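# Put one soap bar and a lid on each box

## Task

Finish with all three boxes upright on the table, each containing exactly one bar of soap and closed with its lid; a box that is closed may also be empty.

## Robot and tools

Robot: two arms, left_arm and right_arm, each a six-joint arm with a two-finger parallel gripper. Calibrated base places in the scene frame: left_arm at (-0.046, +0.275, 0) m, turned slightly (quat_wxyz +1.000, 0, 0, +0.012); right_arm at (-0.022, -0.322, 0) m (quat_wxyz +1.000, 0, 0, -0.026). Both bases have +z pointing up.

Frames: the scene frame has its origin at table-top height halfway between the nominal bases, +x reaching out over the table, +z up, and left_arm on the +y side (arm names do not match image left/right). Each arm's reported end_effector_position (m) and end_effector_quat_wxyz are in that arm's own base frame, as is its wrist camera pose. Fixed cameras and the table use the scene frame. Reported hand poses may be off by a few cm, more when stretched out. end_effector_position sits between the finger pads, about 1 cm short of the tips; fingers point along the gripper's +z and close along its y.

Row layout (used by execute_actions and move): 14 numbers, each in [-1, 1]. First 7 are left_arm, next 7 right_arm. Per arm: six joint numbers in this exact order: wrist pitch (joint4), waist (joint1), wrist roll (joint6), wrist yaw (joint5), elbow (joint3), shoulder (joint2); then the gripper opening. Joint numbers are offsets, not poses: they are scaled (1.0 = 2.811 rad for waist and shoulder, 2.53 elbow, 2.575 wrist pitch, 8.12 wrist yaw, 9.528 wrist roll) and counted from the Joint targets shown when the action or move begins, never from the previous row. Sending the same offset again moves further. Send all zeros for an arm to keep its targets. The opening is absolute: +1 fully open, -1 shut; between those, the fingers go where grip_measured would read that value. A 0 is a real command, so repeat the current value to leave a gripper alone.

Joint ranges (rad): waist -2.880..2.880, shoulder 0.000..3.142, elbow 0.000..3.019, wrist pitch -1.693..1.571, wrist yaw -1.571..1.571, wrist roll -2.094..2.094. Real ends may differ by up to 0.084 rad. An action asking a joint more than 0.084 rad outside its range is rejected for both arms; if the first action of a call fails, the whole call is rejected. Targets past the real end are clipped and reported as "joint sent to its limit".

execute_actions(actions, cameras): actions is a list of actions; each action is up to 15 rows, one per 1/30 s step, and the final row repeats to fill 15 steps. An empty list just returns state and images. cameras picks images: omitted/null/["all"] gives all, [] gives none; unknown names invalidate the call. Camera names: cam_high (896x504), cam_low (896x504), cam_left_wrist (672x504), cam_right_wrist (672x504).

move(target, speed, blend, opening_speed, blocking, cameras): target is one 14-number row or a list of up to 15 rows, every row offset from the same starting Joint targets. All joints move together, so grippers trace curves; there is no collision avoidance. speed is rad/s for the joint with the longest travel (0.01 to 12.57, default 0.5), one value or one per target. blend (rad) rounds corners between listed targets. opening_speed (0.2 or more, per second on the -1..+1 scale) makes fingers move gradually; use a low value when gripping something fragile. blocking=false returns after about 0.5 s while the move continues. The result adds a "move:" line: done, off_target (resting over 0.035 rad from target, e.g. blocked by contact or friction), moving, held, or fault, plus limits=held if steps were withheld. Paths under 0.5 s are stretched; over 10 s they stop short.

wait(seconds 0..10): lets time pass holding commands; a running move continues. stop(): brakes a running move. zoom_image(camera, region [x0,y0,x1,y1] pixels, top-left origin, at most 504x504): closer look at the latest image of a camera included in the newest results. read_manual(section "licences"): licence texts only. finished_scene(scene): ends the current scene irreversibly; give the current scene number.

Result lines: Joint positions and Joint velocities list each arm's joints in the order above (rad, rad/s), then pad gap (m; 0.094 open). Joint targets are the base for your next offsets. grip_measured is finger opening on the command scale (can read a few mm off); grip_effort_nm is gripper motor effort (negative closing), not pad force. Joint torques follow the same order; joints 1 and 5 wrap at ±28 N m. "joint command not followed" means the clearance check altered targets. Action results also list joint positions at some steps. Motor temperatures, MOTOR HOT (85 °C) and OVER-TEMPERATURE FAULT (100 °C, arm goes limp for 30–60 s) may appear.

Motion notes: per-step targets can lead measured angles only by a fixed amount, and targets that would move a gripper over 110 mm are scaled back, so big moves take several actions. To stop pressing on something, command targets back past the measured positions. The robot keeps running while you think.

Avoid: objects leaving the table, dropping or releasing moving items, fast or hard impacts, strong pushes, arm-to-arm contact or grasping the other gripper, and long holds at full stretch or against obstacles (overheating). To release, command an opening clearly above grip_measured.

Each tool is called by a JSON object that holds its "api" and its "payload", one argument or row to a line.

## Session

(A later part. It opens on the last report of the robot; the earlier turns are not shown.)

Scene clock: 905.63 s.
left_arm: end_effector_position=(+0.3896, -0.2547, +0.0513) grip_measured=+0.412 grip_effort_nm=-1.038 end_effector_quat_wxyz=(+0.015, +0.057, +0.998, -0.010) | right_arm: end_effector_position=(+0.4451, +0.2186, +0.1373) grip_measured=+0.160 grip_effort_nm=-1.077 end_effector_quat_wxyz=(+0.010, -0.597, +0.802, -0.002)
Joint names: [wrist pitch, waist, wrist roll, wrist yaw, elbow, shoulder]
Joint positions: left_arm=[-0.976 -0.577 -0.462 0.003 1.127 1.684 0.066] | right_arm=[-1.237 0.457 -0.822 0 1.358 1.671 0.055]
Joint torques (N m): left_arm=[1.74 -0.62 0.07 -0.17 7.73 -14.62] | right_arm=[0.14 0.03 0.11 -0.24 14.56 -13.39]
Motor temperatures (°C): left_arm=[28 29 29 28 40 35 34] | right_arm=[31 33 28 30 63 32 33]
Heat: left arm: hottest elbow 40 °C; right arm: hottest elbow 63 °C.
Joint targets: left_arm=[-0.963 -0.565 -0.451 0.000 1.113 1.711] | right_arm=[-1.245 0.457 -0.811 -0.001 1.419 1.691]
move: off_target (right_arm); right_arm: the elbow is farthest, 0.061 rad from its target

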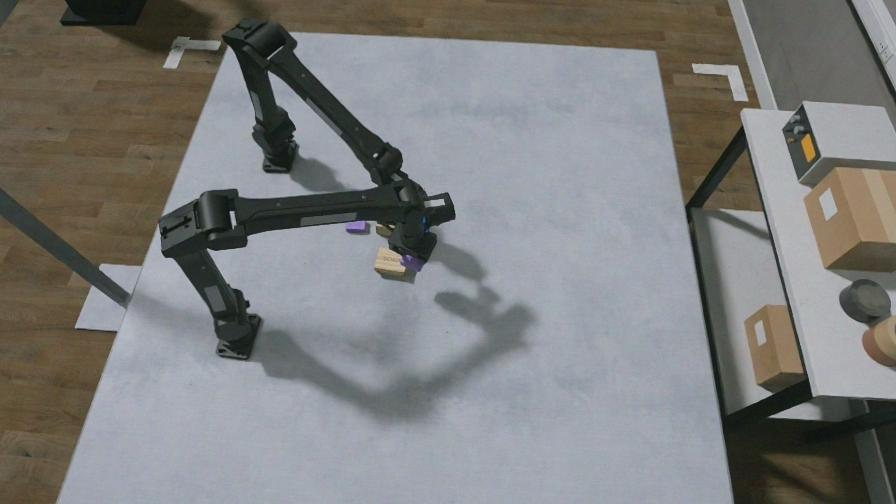

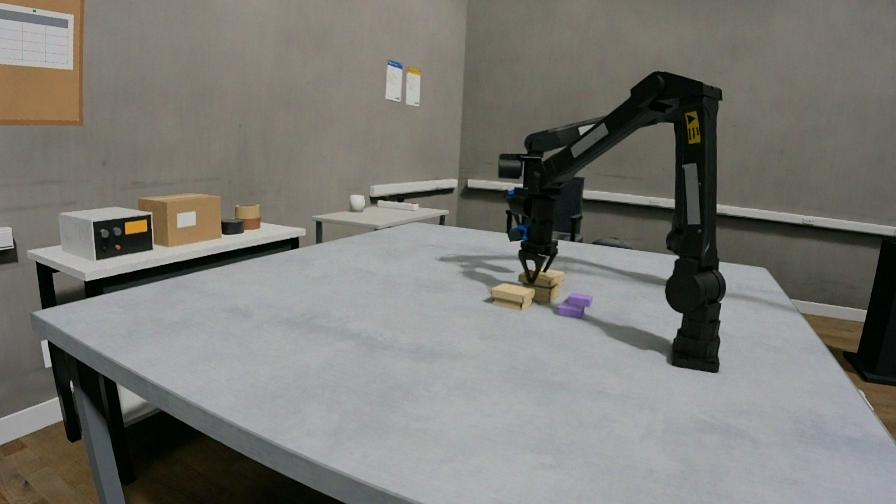

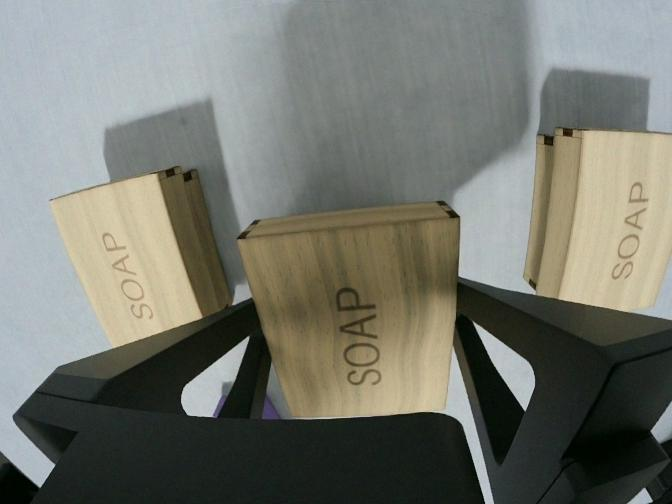

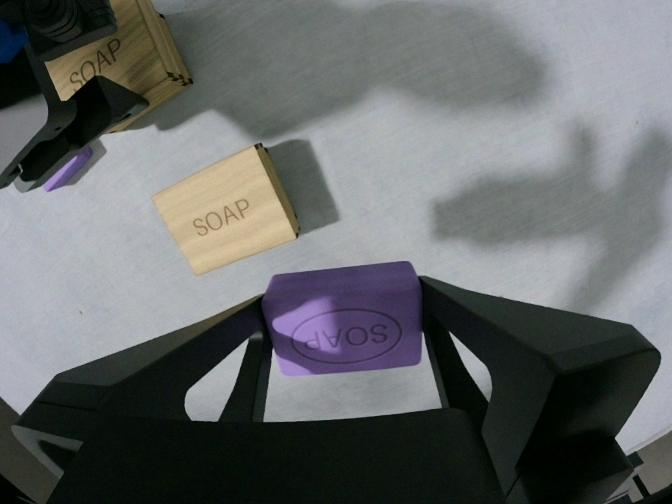

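{"api": "move", "payload": {
  "target": [0.0015,0,0,0,-0.0034,0,0.25,0,0,0,0,0,0,0.05],
  "speed": 0.05
}}

{"api": "zoom_image", "payload": {
  "camera": "cam_right_wrist",
  "region": [120, 0, 220, 130]
}}

{"api": "zoom_image", "payload": {
  "camera": "cam_low",
  "region": [530, 265, 570, 305]
}}

{"api": "zoom_image", "payload": {
  "camera": "cam_left_wrist",
  "region": [220, 160, 480, 320]
}}

Scene clock: 939.33 s.
left_arm: end_effector_position=(+0.3864, -0.2526, +0.0478) grip_measured=+0.412 grip_effort_nm=-1.033 end_effector_quat_wxyz=(+0.012, +0.057, +0.998, -0.009) | right_arm: end_effector_position=(+0.4451, +0.2186, +0.1373) grip_measured=+0.160 grip_effort_nm=-1.067 end_effector_quat_wxyz=(+0.010, -0.597, +0.802, -0.002)
Joint names: [wrist pitch, waist, wrist roll, wrist yaw, elbow, shoulder]
Joint positions: left_arm=[-0.972 -0.577 -0.462 0.003 1.116 1.684 0.066] | right_arm=[-1.237 0.457 -0.822 0 1.358 1.671 0.055]
Joint torques (N m): left_arm=[1.87 -0.62 0.07 -0.17 7.64 -14.62] | right_arm=[0.14 -0.03 0.11 -0.24 14.54 -13.39]
Motor temperatures (°C): left_arm=[28 29 29 28 40 37 34] | right_arm=[31 33 28 30 63 33 33]
Heat: left arm: hottest elbow 40 °C; right arm: hottest elbow 63 °C.
Joint targets: left_arm=[-0.959 -0.565 -0.451 0.000 1.104 1.711] | right_arm=[-1.245 0.457 -0.811 -0.001 1.419 1.691]
move: off_target (right_arm); right_arm: the elbow is farthest, 0.061 rad from its target

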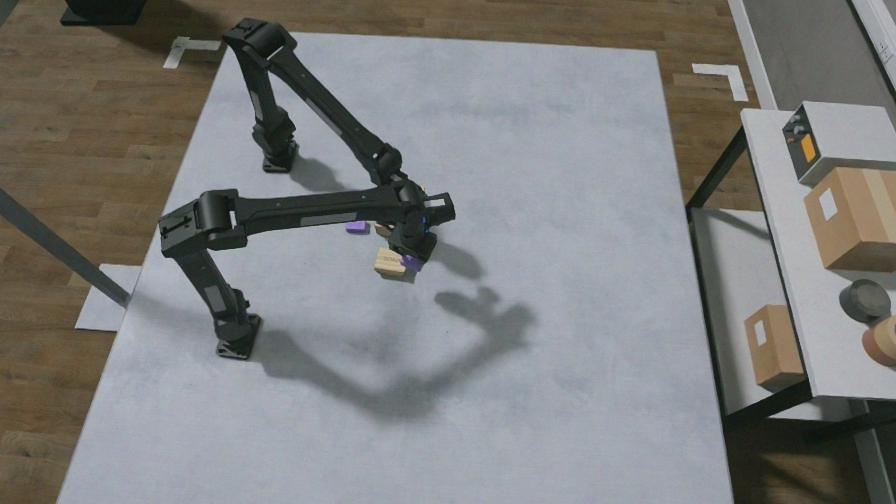

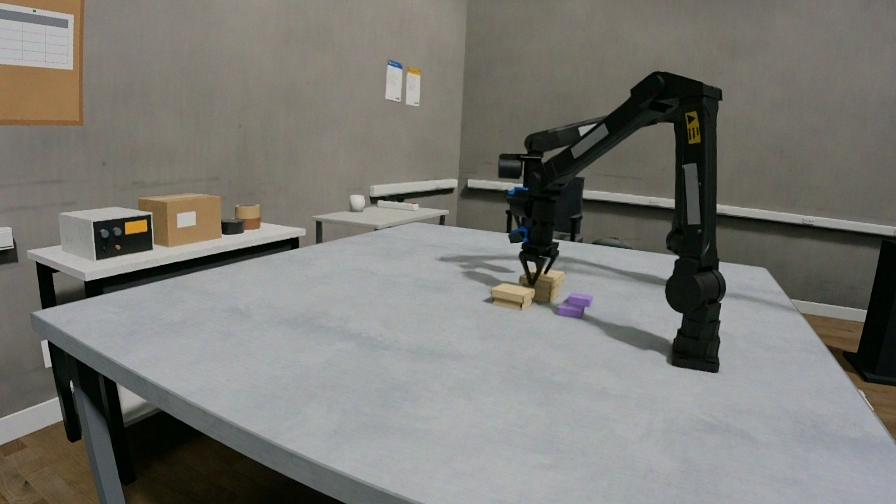

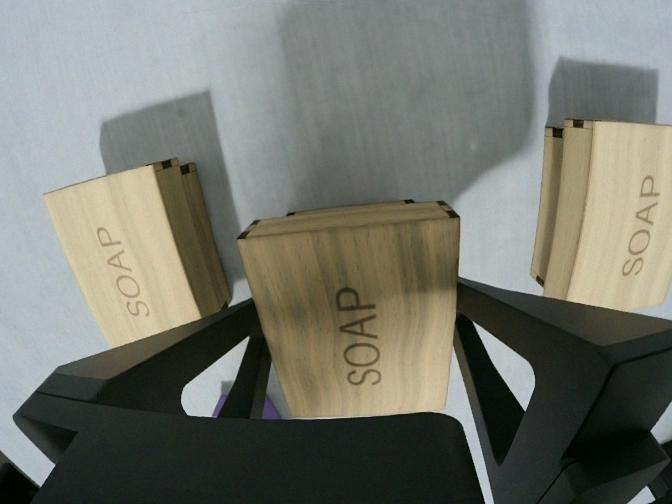

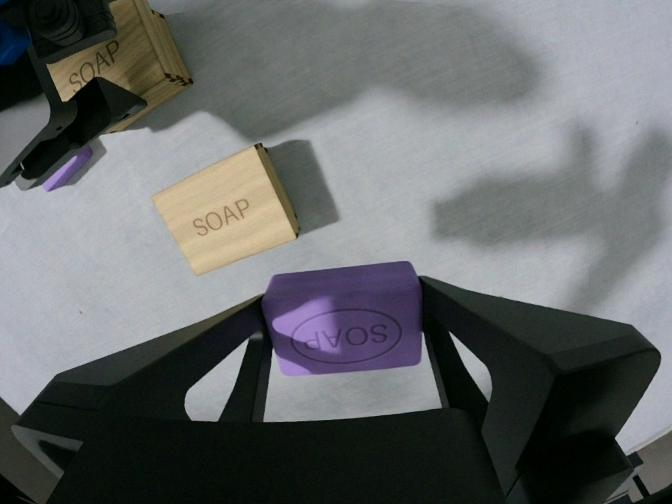

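Scaled by 3.877 from the camera's 672x504 image, which has a finer 960x720 frame.

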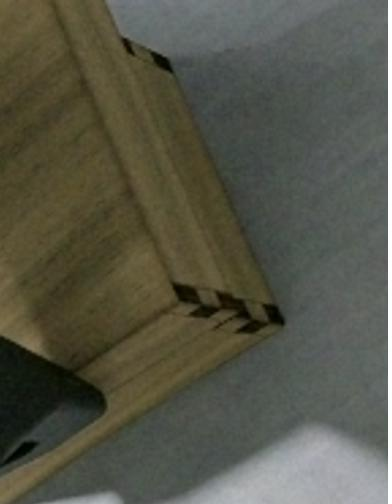

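Scaled by 12.600 from the camera's 896x504 image, which has a finer 1280x720 frame.

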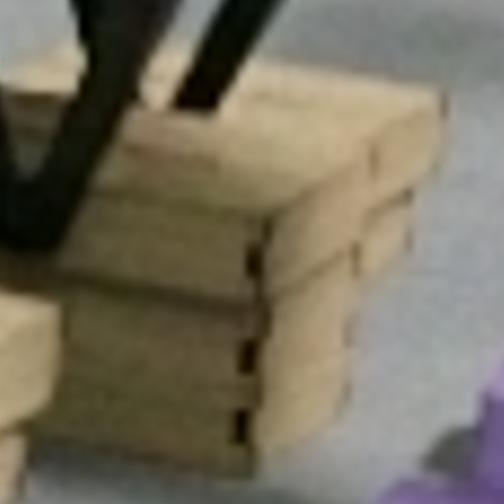

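Scaled by 1.938 from the camera's 672x504 image, which has a finer 960x720 frame.

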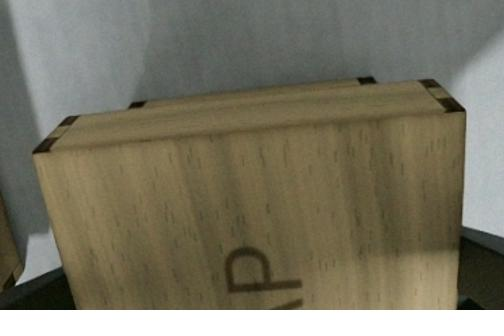

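{"api": "move", "payload": {
  "target": [0,0,0,0,-0.004,0,0.25,0,0,0,0,0,0,0.05],
  "speed": 0.02,
  "cameras": ["cam_left_wrist","cam_low"]
}}

{"api": "zoom_image", "payload": {
  "camera": "cam_low",
  "region": [530, 265, 570, 305]
}}

{"api": "zoom_image", "payload": {
  "camera": "cam_left_wrist",
  "region": [220, 160, 480, 320]
}}

Scene clock: 956.60 s.
left_arm: end_effector_position=(+0.3857, -0.2522, +0.0471) grip_measured=+0.412 grip_effort_nm=-1.038 end_effector_quat_wxyz=(+0.012, +0.057, +0.998, -0.008) | right_arm: end_effector_position=(+0.4451, +0.2186, +0.1373) grip_measured=+0.160 grip_effort_nm=-1.077 end_effector_quat_wxyz=(+0.010, -0.597, +0.802, -0.002)
Joint names: [wrist pitch, waist, wrist roll, wrist yaw, elbow, shoulder]
Joint positions: left_arm=[-0.971 -0.577 -0.462 0.003 1.114 1.684 0.066] | right_arm=[-1.237 0.457 -0.822 0 1.358 1.671 0.055]
Joint torques (N m): left_arm=[1.63 -0.62 0.07 -0.17 7.13 -14.62] | right_arm=[0.14 0.03 0.11 -0.24 14.56 -13.45]
Motor temperatures (°C): left_arm=[27 29 29 28 40 37 34] | right_arm=[31 33 28 30 64 33 33]
Heat: left arm: hottest elbow 40 °C; right arm: hottest elbow 64 °C.
Joint targets: left_arm=[-0.959 -0.565 -0.451 0.000 1.094 1.711] | right_arm=[-1.245 0.457 -0.811 -0.001 1.419 1.691]
move: off_target (right_arm); right_arm: the elbow is farthest, 0.061 rad from its target
Images, in order (width x height): cam_low 896x504, cam_left_wrist 672x504.

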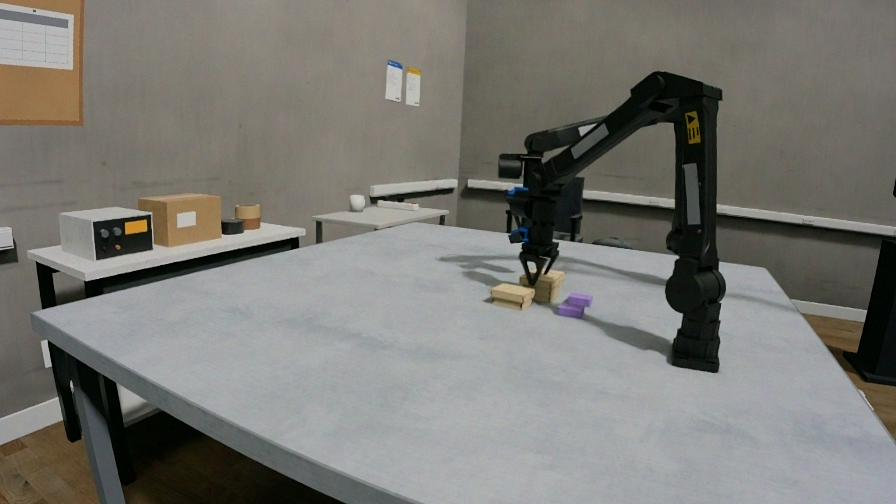

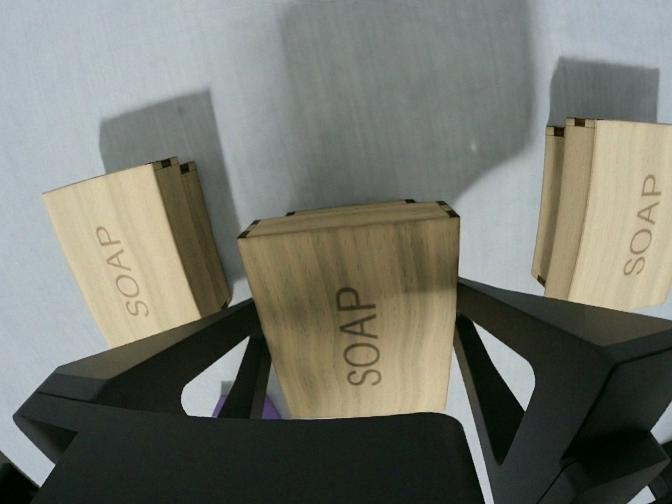

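Scaled by 12.600 from the camera's 896x504 image, which has a finer 1280x720 frame.

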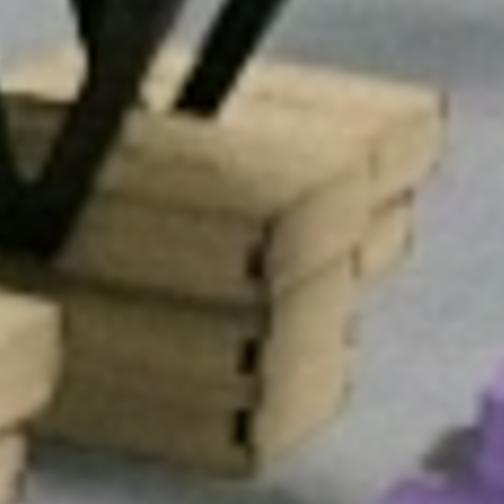

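Scaled by 1.938 from the camera's 672x504 image, which has a finer 960x720 frame.

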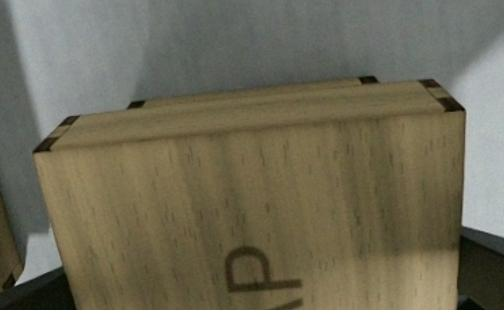

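{"api": "move", "payload": {
  "target": [-0.002,0,0,0,-0.0048,-0.003,0.25,0,0,0,0,0,0,0.05],
  "speed": 0.01,
  "cameras": ["cam_left_wrist","cam_low"]
}}

{"api": "zoom_image", "payload": {
  "camera": "cam_low",
  "region": [530, 265, 570, 305]
}}

{"api": "zoom_image", "payload": {
  "camera": "cam_left_wrist",
  "region": [220, 160, 480, 320]
}}

Scene clock: 967.57 s.
left_arm: end_effector_position=(+0.3844, -0.2514, +0.0459) grip_measured=+0.412 grip_effort_nm=-1.043 end_effector_quat_wxyz=(+0.011, +0.057, +0.998, -0.008) | right_arm: end_effector_position=(+0.4451, +0.2186, +0.1373) grip_measured=+0.160 grip_effort_nm=-1.082 end_effector_quat_wxyz=(+0.010, -0.597, +0.802, -0.002)
Joint names: [wrist pitch, waist, wrist roll, wrist yaw, elbow, shoulder]
Joint positions: left_arm=[-0.971 -0.577 -0.462 0.003 1.11 1.684 0.066] | right_arm=[-1.237 0.457 -0.822 0 1.358 1.671 0.055]
Joint torques (N m): left_arm=[1.43 -0.62 0.07 -0.18 6.28 -15.38] | right_arm=[0.16 -0.03 0.11 -0.24 14.54 -13.45]
Motor temperatures (°C): left_arm=[27 29 29 28 39 37 34] | right_arm=[31 33 28 30 64 33 33]
Heat: left arm: hottest elbow 39 °C; right arm: hottest elbow 64 °C.
Joint targets: left_arm=[-0.964 -0.565 -0.451 0.000 1.082 1.703] | right_arm=[-1.245 0.457 -0.811 -0.001 1.419 1.691]
move: off_target (right_arm); right_arm: the elbow is farthest, 0.061 rad from its target
Images, in order (width x height): cam_low 896x504, cam_left_wrist 672x504.

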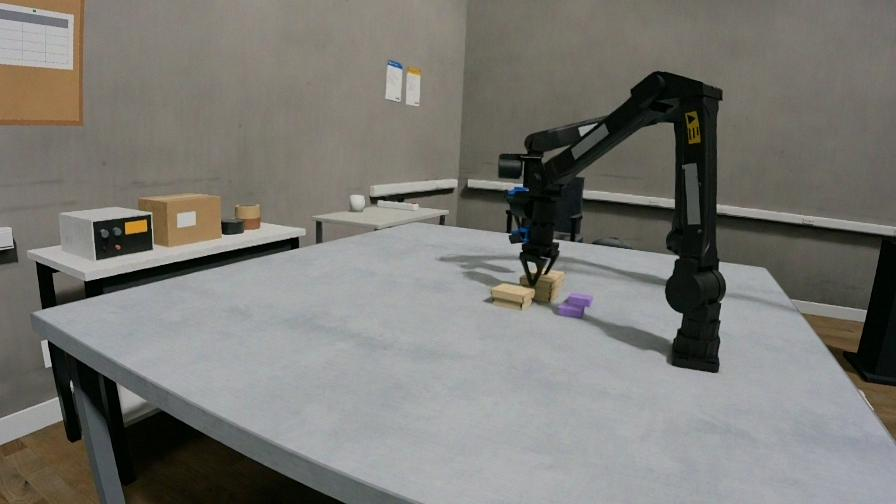

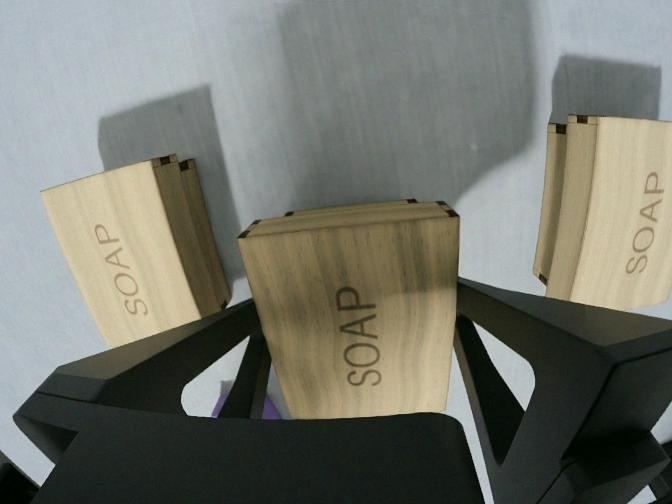

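Scaled by 12.600 from the camera's 896x504 image, which has a finer 1280x720 frame.

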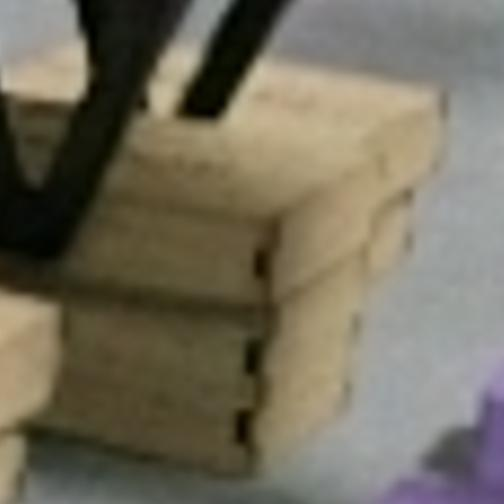

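Scaled by 1.938 from the camera's 672x504 image, which has a finer 960x720 frame.

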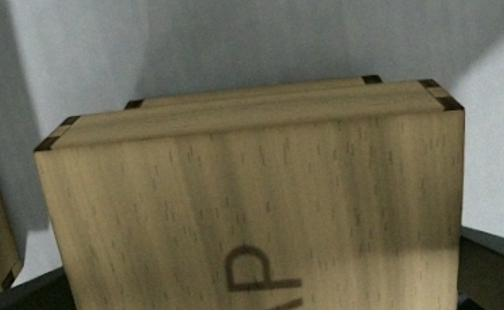

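{"api": "move", "payload": {
  "target": [
    [-0.0127,0,0,0,0.0081,-0.018,0.25,0,0,0,0,0,0,0.05],
    [0.0025,0,0,0,0.0053,-0.0005,0.25,0,0,0,0,0,0,0.05]
  ],
  "speed": 0.05,
  "cameras": ["cam_left_wrist","cam_low"]
}}

{"api": "zoom_image", "payload": {
  "camera": "cam_low",
  "region": [530, 265, 570, 305]
}}

{"api": "zoom_image", "payload": {
  "camera": "cam_left_wrist",
  "region": [220, 160, 480, 320]
}}

Scene clock: 1007.30 s.
left_arm: end_effector_position=(+0.3850, -0.2518, +0.0498) grip_measured=+0.412 grip_effort_nm=-1.043 end_effector_quat_wxyz=(+0.014, +0.057, +0.998, -0.010) | right_arm: end_effector_position=(+0.4451, +0.2186, +0.1373) grip_measured=+0.160 grip_effort_nm=-1.072 end_effector_quat_wxyz=(+0.010, -0.597, +0.802, -0.002)
Joint names: [wrist pitch, waist, wrist roll, wrist yaw, elbow, shoulder]
Joint positions: left_arm=[-0.971 -0.577 -0.462 0.003 1.11 1.676 0.066] | right_arm=[-1.237 0.457 -0.822 0 1.358 1.671 0.055]
Joint torques (N m): left_arm=[1.63 -0.62 0.07 -0.18 7.56 -14.68] | right_arm=[0.14 0.03 0.11 -0.24 14.54 -13.39]
Motor temperatures (°C): left_arm=[27 29 29 28 39 37 34] | right_arm=[31 33 28 30 64 33 33]
Heat: left arm: hottest elbow 39 °C; right arm: hottest elbow 64 °C.
Joint targets: left_arm=[-0.958 -0.565 -0.451 0.000 1.095 1.702] | right_arm=[-1.245 0.457 -0.811 -0.001 1.419 1.691]
move: off_target (right_arm); right_arm: the elbow is farthest, 0.061 rad from its target
Images, in order (width x height): cam_low 896x504, cam_left_wrist 672x504.

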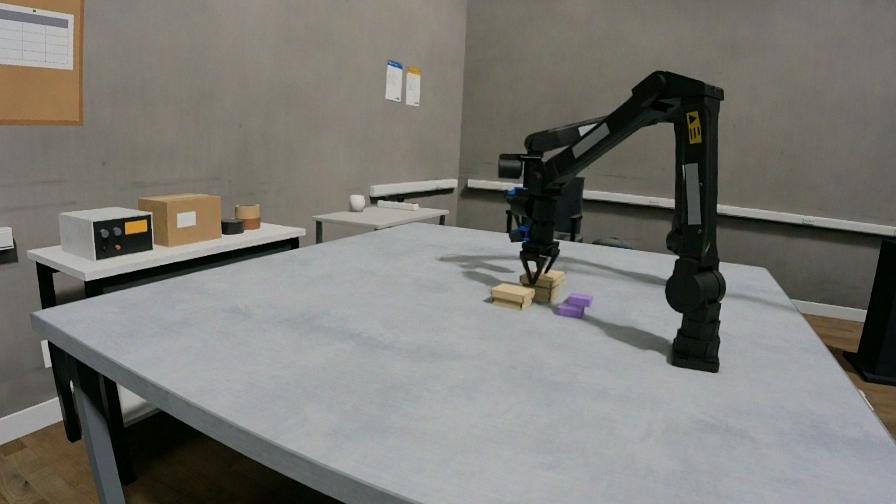

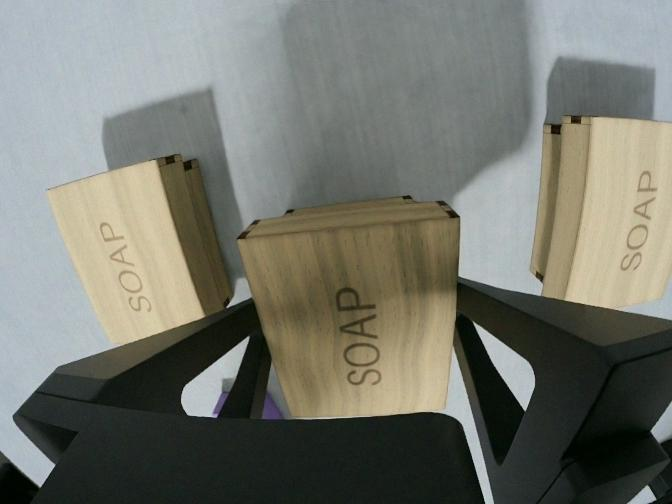

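Scaled by 12.600 from the camera's 896x504 image, which has a finer 1280x720 frame.

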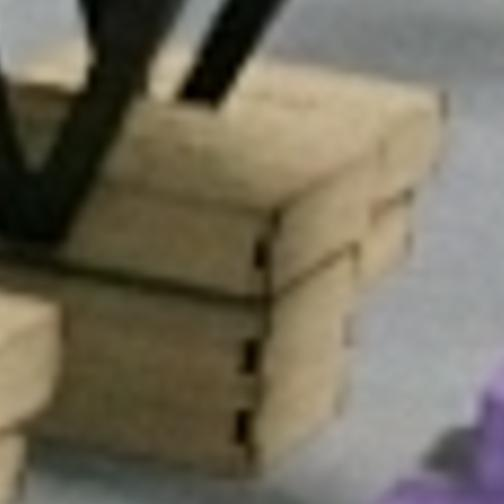

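Scaled by 1.938 from the camera's 672x504 image, which has a finer 960x720 frame.

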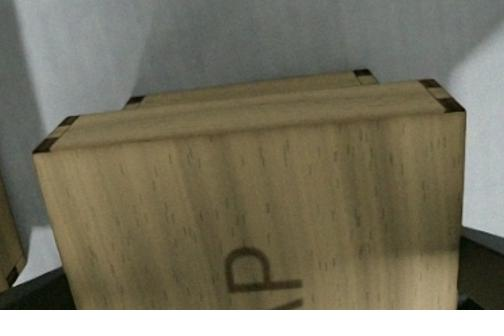

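{"api": "move", "payload": {
  "target": [
    [0,0.0011,0,0,-0.0018,0,0.25,0,0,0,0,0,0,0.05],
    [0,0.0011,0,0,-0.0018,0.0035,0.25,0,0,0,0,0,0,0.05]
  ],
  "speed": 0.02,
  "cameras": ["cam_left_wrist","cam_low"]
}}

{"api": "zoom_image", "payload": {
  "camera": "cam_low",
  "region": [530, 265, 570, 305]
}}

{"api": "zoom_image", "payload": {
  "camera": "cam_left_wrist",
  "region": [220, 160, 480, 320]
}}

Scene clock: 1026.60 s.
left_arm: end_effector_position=(+0.3829, -0.2491, +0.0471) grip_measured=+0.412 grip_effort_nm=-1.038 end_effector_quat_wxyz=(+0.011, +0.056, +0.998, -0.008) | right_arm: end_effector_position=(+0.4451, +0.2186, +0.1373) grip_measured=+0.160 grip_effort_nm=-1.082 end_effector_quat_wxyz=(+0.010, -0.597, +0.802, -0.002)
Joint names: [wrist pitch, waist, wrist roll, wrist yaw, elbow, shoulder]
Joint positions: left_arm=[-0.97 -0.575 -0.462 0.003 1.103 1.676 0.066] | right_arm=[-1.237 0.457 -0.822 0 1.358 1.671 0.055]
Joint torques (N m): left_arm=[1.66 -0.56 0.07 -0.19 7.8 -13.68] | right_arm=[0.14 0.03 0.11 -0.24 14.54 -13.39]
Motor temperatures (°C): left_arm=[27 29 29 28 39 36 34] | right_arm=[31 33 28 30 64 33 33]
Heat: left arm: hottest elbow 39 °C; right arm: hottest elbow 64 °C.
Joint targets: left_arm=[-0.958 -0.562 -0.451 0.000 1.091 1.711] | right_arm=[-1.245 0.457 -0.811 -0.001 1.419 1.691]
move: off_target (left_arm, right_arm); left_arm: the shoulder is farthest, 0.036 rad from its target; right_arm: the elbow is farthest, 0.061 rad from its target
Images, in order (width x height): cam_low 896x504, cam_left_wrist 672x504.

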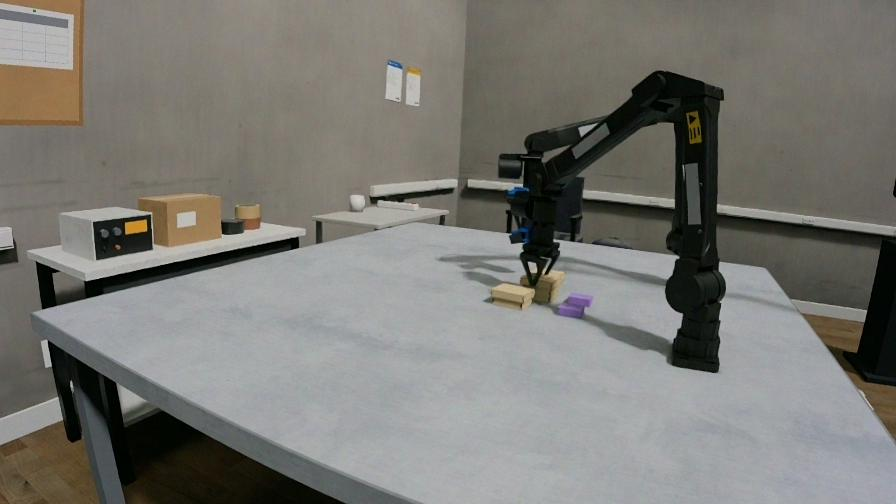

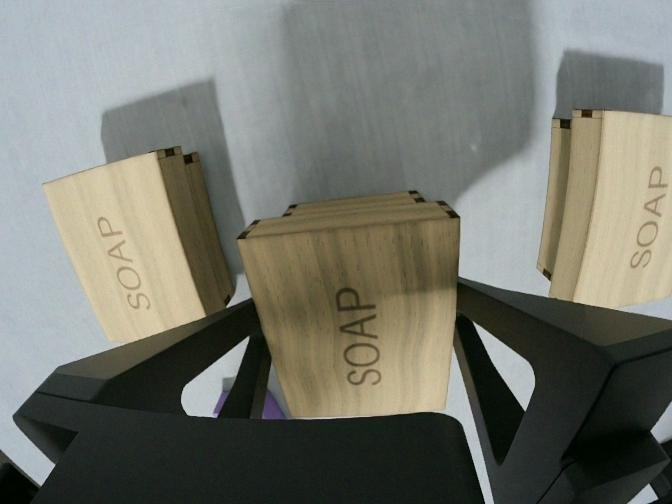

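Scaled by 12.600 from the camera's 896x504 image, which has a finer 1280x720 frame.

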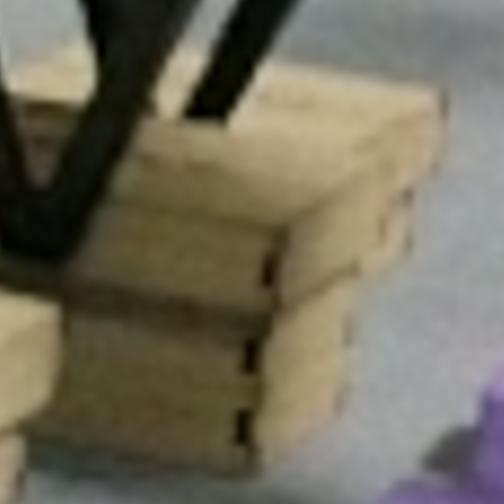

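Scaled by 1.938 from the camera's 672x504 image, which has a finer 960x720 frame.

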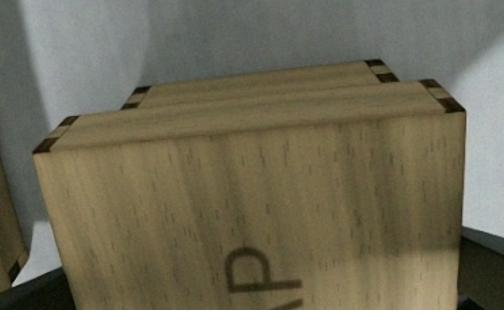

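{"api": "move", "payload": {
  "target": [
    [0,0,0,0,0,-0.0035,0.25,0,0,0,0,0,0,0.05],
    [0,-0.0031,0,0,0,-0.0035,0.25,0,0,0,0,0,0,0.05]
  ],
  "speed": 0.03,
  "cameras": ["cam_left_wrist","cam_low"]
}}

{"api": "zoom_image", "payload": {
  "camera": "cam_left_wrist",
  "region": [220, 160, 480, 320]
}}

Scene clock: 1068.43 s.
left_arm: end_effector_position=(+0.3829, -0.2491, +0.0471) grip_measured=+0.412 grip_effort_nm=-1.038 end_effector_quat_wxyz=(+0.011, +0.056, +0.998, -0.008) | right_arm: end_effector_position=(+0.4451, +0.2186, +0.1373) grip_measured=+0.160 grip_effort_nm=-1.072 end_effector_quat_wxyz=(+0.010, -0.597, +0.802, -0.002)
Joint names: [wrist pitch, waist, wrist roll, wrist yaw, elbow, shoulder]
Joint positions: left_arm=[-0.97 -0.575 -0.462 0.003 1.103 1.676 0.066] | right_arm=[-1.237 0.457 -0.822 0 1.358 1.671 0.055]
Joint torques (N m): left_arm=[1.66 -1.2 0.07 -0.18 7.79 -14.56] | right_arm=[0.14 -0.03 0.11 -0.24 14.53 -13.45]
Motor temperatures (°C): left_arm=[27 29 29 28 38 35 34] | right_arm=[30 33 28 30 65 33 33]
Heat: left arm: hottest elbow 38 °C; right arm: hottest elbow 65 °C.
Joint targets: left_arm=[-0.958 -0.571 -0.451 0.000 1.091 1.702] | right_arm=[-1.245 0.457 -0.811 -0.001 1.419 1.691]
move: off_target (right_arm); right_arm: the elbow is farthest, 0.061 rad from its target
Images, in order (width x height): cam_low 896x504, cam_left_wrist 672x504.

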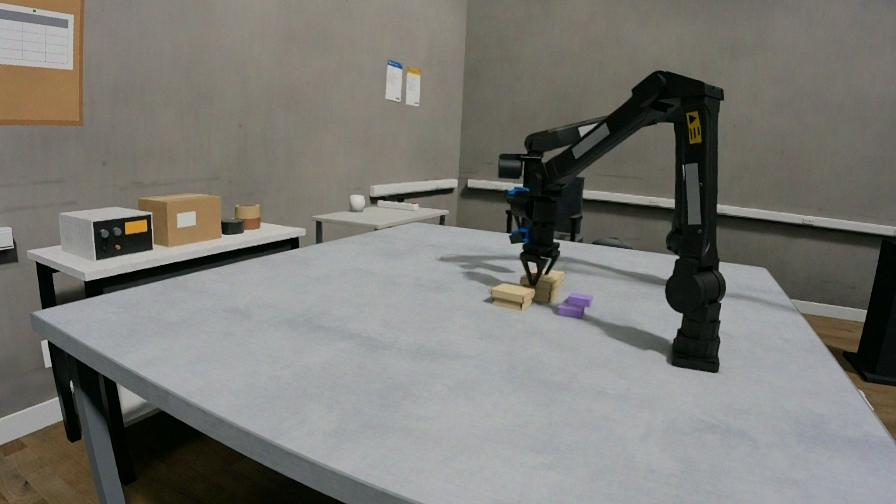

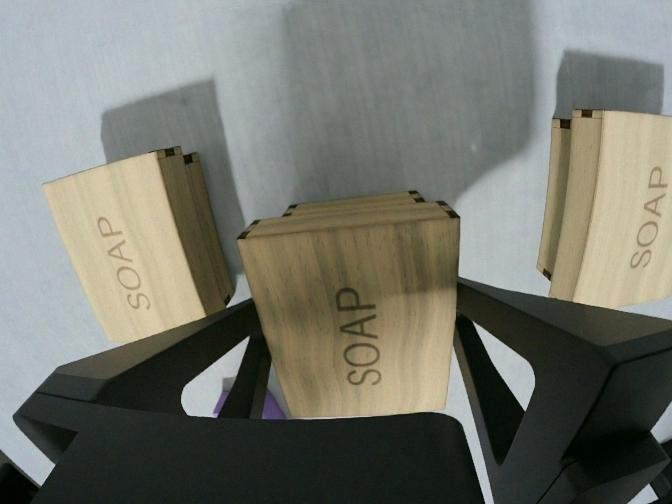

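Scaled by 1.938 from the camera's 672x504 image, which has a finer 960x720 frame.

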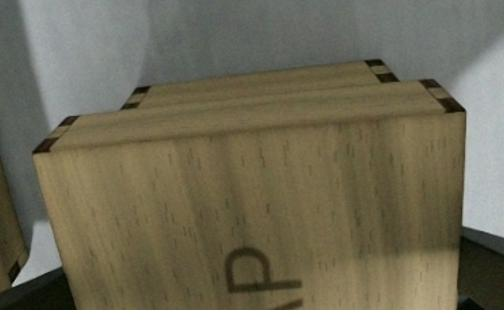

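{"api": "move", "payload": {
  "target": [0,-0.0025,0,0,0,0,0.25,0,0,0,0,0,0,0.05],
  "speed": 0.02,
  "cameras": ["cam_left_wrist"]
}}

{"api": "zoom_image", "payload": {
  "camera": "cam_left_wrist",
  "region": [220, 160, 480, 320]
}}

Scene clock: 1075.90 s.
left_arm: end_effector_position=(+0.3829, -0.2491, +0.0471) grip_measured=+0.412 grip_effort_nm=-1.043 end_effector_quat_wxyz=(+0.011, +0.056, +0.998, -0.008) | right_arm: end_effector_position=(+0.4451, +0.2186, +0.1373) grip_measured=+0.160 grip_effort_nm=-1.077 end_effector_quat_wxyz=(+0.010, -0.597, +0.802, -0.002)
Joint names: [wrist pitch, waist, wrist roll, wrist yaw, elbow, shoulder]
Joint positions: left_arm=[-0.97 -0.575 -0.462 0.003 1.103 1.676 0.066] | right_arm=[-1.237 0.457 -0.822 0 1.358 1.671 0.055]
Joint torques (N m): left_arm=[1.66 -1.73 0.07 -0.18 7.79 -14.62] | right_arm=[0.16 -0.03 0.11 -0.24 14.54 -13.45]
Motor temperatures (°C): left_arm=[27 29 29 28 38 35 34] | right_arm=[30 33 28 30 65 33 33]
Heat: left arm: hottest elbow 38 °C; right arm: hottest elbow 65 °C.
Joint targets: left_arm=[-0.958 -0.578 -0.451 0.000 1.091 1.702] | right_arm=[-1.245 0.457 -0.811 -0.001 1.419 1.691]
move: off_target (right_arm); right_arm: the elbow is farthest, 0.061 rad from its target
Images, in order (width x height): cam_left_wrist 672x504.

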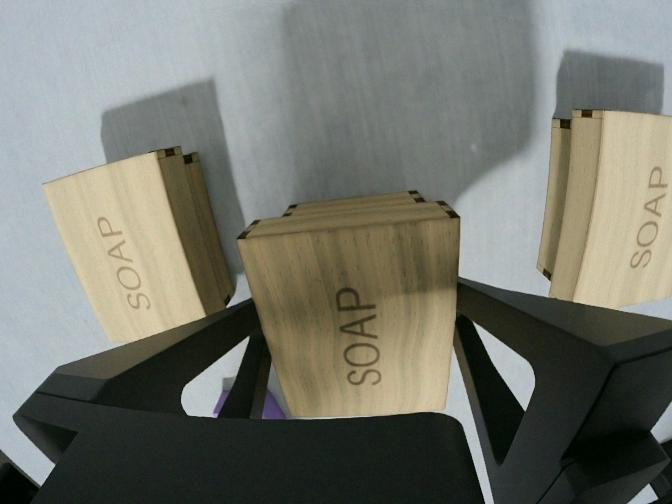

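Scaled by 1.938 from the camera's 672x504 image, which has a finer 960x720 frame.

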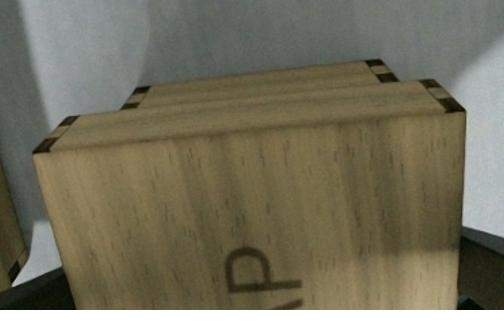

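{"api": "move", "payload": {
  "target": [
    [0,0,0,0,0,0.0025,0.25,0,0,0,0,0,0,0.05],
    [0,-0.0035,0,0,0,0.0025,0.25,0,0,0,0,0,0,0.05]
  ],
  "speed": 0.02,
  "cameras": ["cam_left_wrist"]
}}

{"api": "zoom_image", "payload": {
  "camera": "cam_left_wrist",
  "region": [220, 160, 480, 320]
}}

Scene clock: 1087.30 s.
left_arm: end_effector_position=(+0.3826, -0.2495, +0.0471) grip_measured=+0.412 grip_effort_nm=-1.038 end_effector_quat_wxyz=(+0.011, +0.057, +0.998, -0.008) | right_arm: end_effector_position=(+0.4451, +0.2186, +0.1373) grip_measured=+0.160 grip_effort_nm=-1.072 end_effector_quat_wxyz=(+0.010, -0.597, +0.802, -0.002)
Joint names: [wrist pitch, waist, wrist roll, wrist yaw, elbow, shoulder]
Joint positions: left_arm=[-0.97 -0.576 -0.462 0.003 1.103 1.676 0.066] | right_arm=[-1.237 0.457 -0.822 0 1.358 1.671 0.055]
Joint torques (N m): left_arm=[1.66 -2.32 0.07 -0.18 7.8 -13.92] | right_arm=[0.16 -0.03 0.11 -0.24 14.53 -13.39]
Motor temperatures (°C): left_arm=[27 29 29 28 38 35 34] | right_arm=[30 33 28 30 65 33 33]
Heat: left arm: hottest elbow 38 °C; right arm: hottest elbow 65 °C.
Joint targets: left_arm=[-0.958 -0.587 -0.451 0.000 1.091 1.709] | right_arm=[-1.245 0.457 -0.811 -0.001 1.419 1.691]
move: off_target (right_arm); right_arm: the elbow is farthest, 0.061 rad from its target
Images, in order (width x height): cam_left_wrist 672x504.

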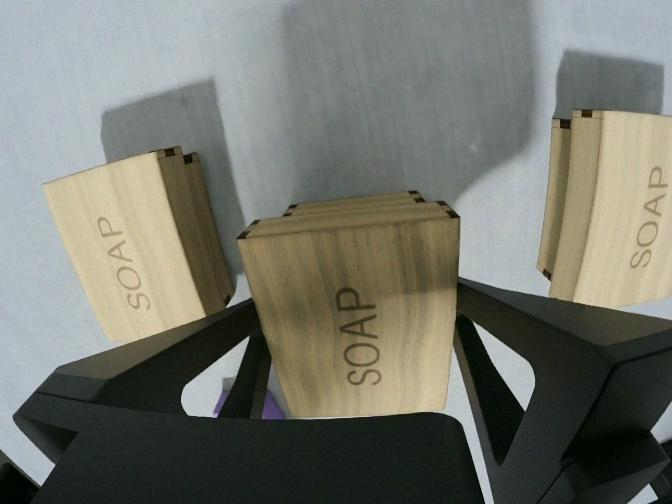

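Scaled by 1.938 from the camera's 672x504 image, which has a finer 960x720 frame.

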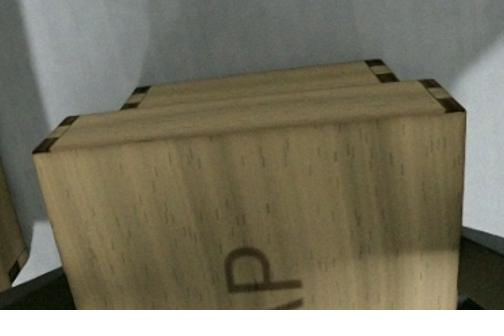

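{"api": "move", "payload": {
  "target": [0,-0.0042,0,0,0,0.0012,0.25,0,0,0,0,0,0,0.05],
  "speed": 0.015,
  "cameras": ["cam_left_wrist","cam_low"]
}}

{"api": "zoom_image", "payload": {
  "camera": "cam_left_wrist",
  "region": [220, 160, 480, 320]
}}

{"api": "zoom_image", "payload": {
  "camera": "cam_low",
  "region": [530, 265, 570, 305]
}}

Scene clock: 1106.43 s.
left_arm: end_effector_position=(+0.3815, -0.2520, +0.0471) grip_measured=+0.412 grip_effort_nm=-1.033 end_effector_quat_wxyz=(+0.012, +0.060, +0.998, -0.008) | right_arm: end_effector_position=(+0.4451, +0.2186, +0.1373) grip_measured=+0.160 grip_effort_nm=-1.077 end_effector_quat_wxyz=(+0.010, -0.597, +0.802, -0.002)
Joint names: [wrist pitch, waist, wrist roll, wrist yaw, elbow, shoulder]
Joint positions: left_arm=[-0.968 -0.582 -0.462 0.002 1.103 1.676 0.066] | right_arm=[-1.237 0.457 -0.822 0 1.358 1.671 0.055]
Joint torques (N m): left_arm=[1.63 -3.08 0.07 -0.12 7.79 -13.68] | right_arm=[0.14 -0.03 0.11 -0.24 14.54 -13.39]
Motor temperatures (°C): left_arm=[27 29 29 28 37 35 34] | right_arm=[30 33 28 30 65 33 33]
Heat: left arm: hottest elbow 37 °C; right arm: hottest elbow 65 °C.
Joint targets: left_arm=[-0.958 -0.599 -0.451 0.000 1.091 1.712] | right_arm=[-1.245 0.457 -0.811 -0.001 1.419 1.691]
move: off_target (left_arm, right_arm); left_arm: the shoulder is farthest, 0.036 rad from its target; right_arm: the elbow is farthest, 0.061 rad from its target
Images, in order (width x height): cam_low 896x504, cam_left_wrist 672x504.

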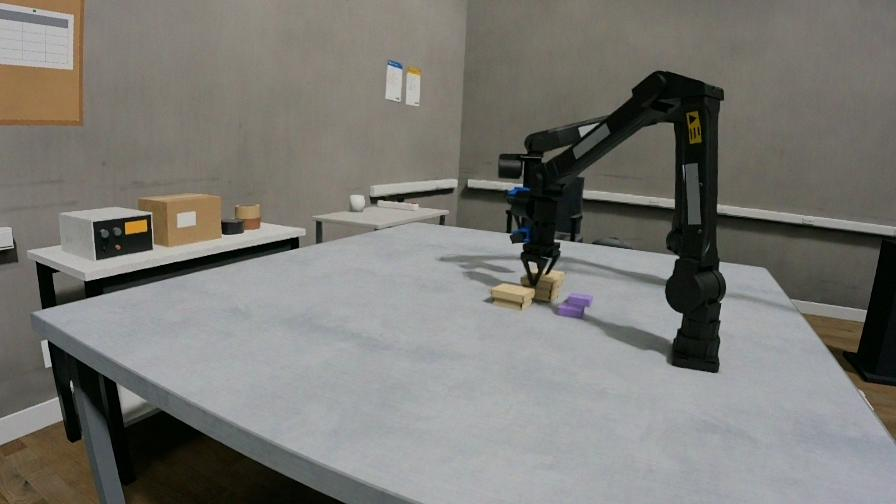

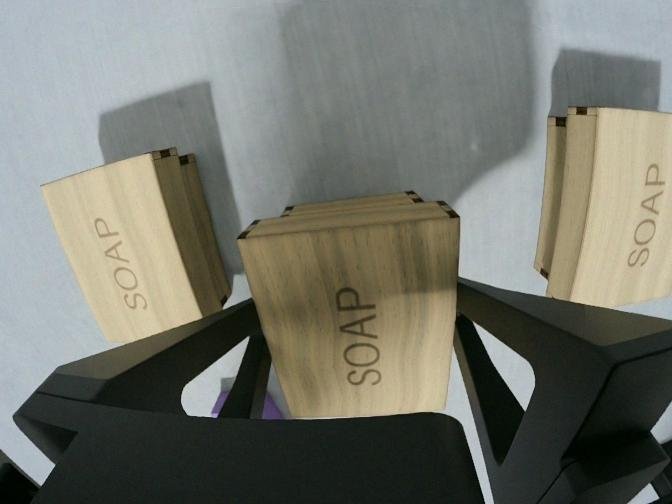

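Scaled by 1.938 from the camera's 672x504 image, which has a finer 960x720 frame.

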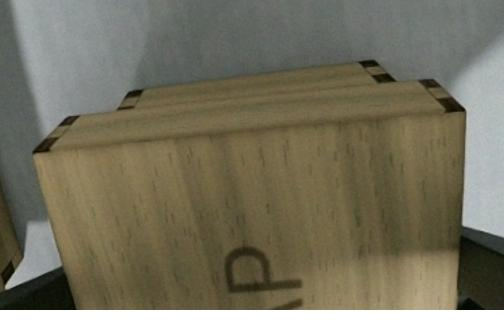

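Scaled by 12.600 from the camera's 896x504 image, which has a finer 1280x720 frame.

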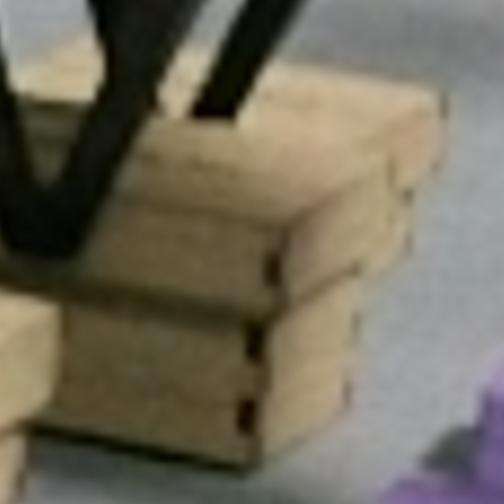

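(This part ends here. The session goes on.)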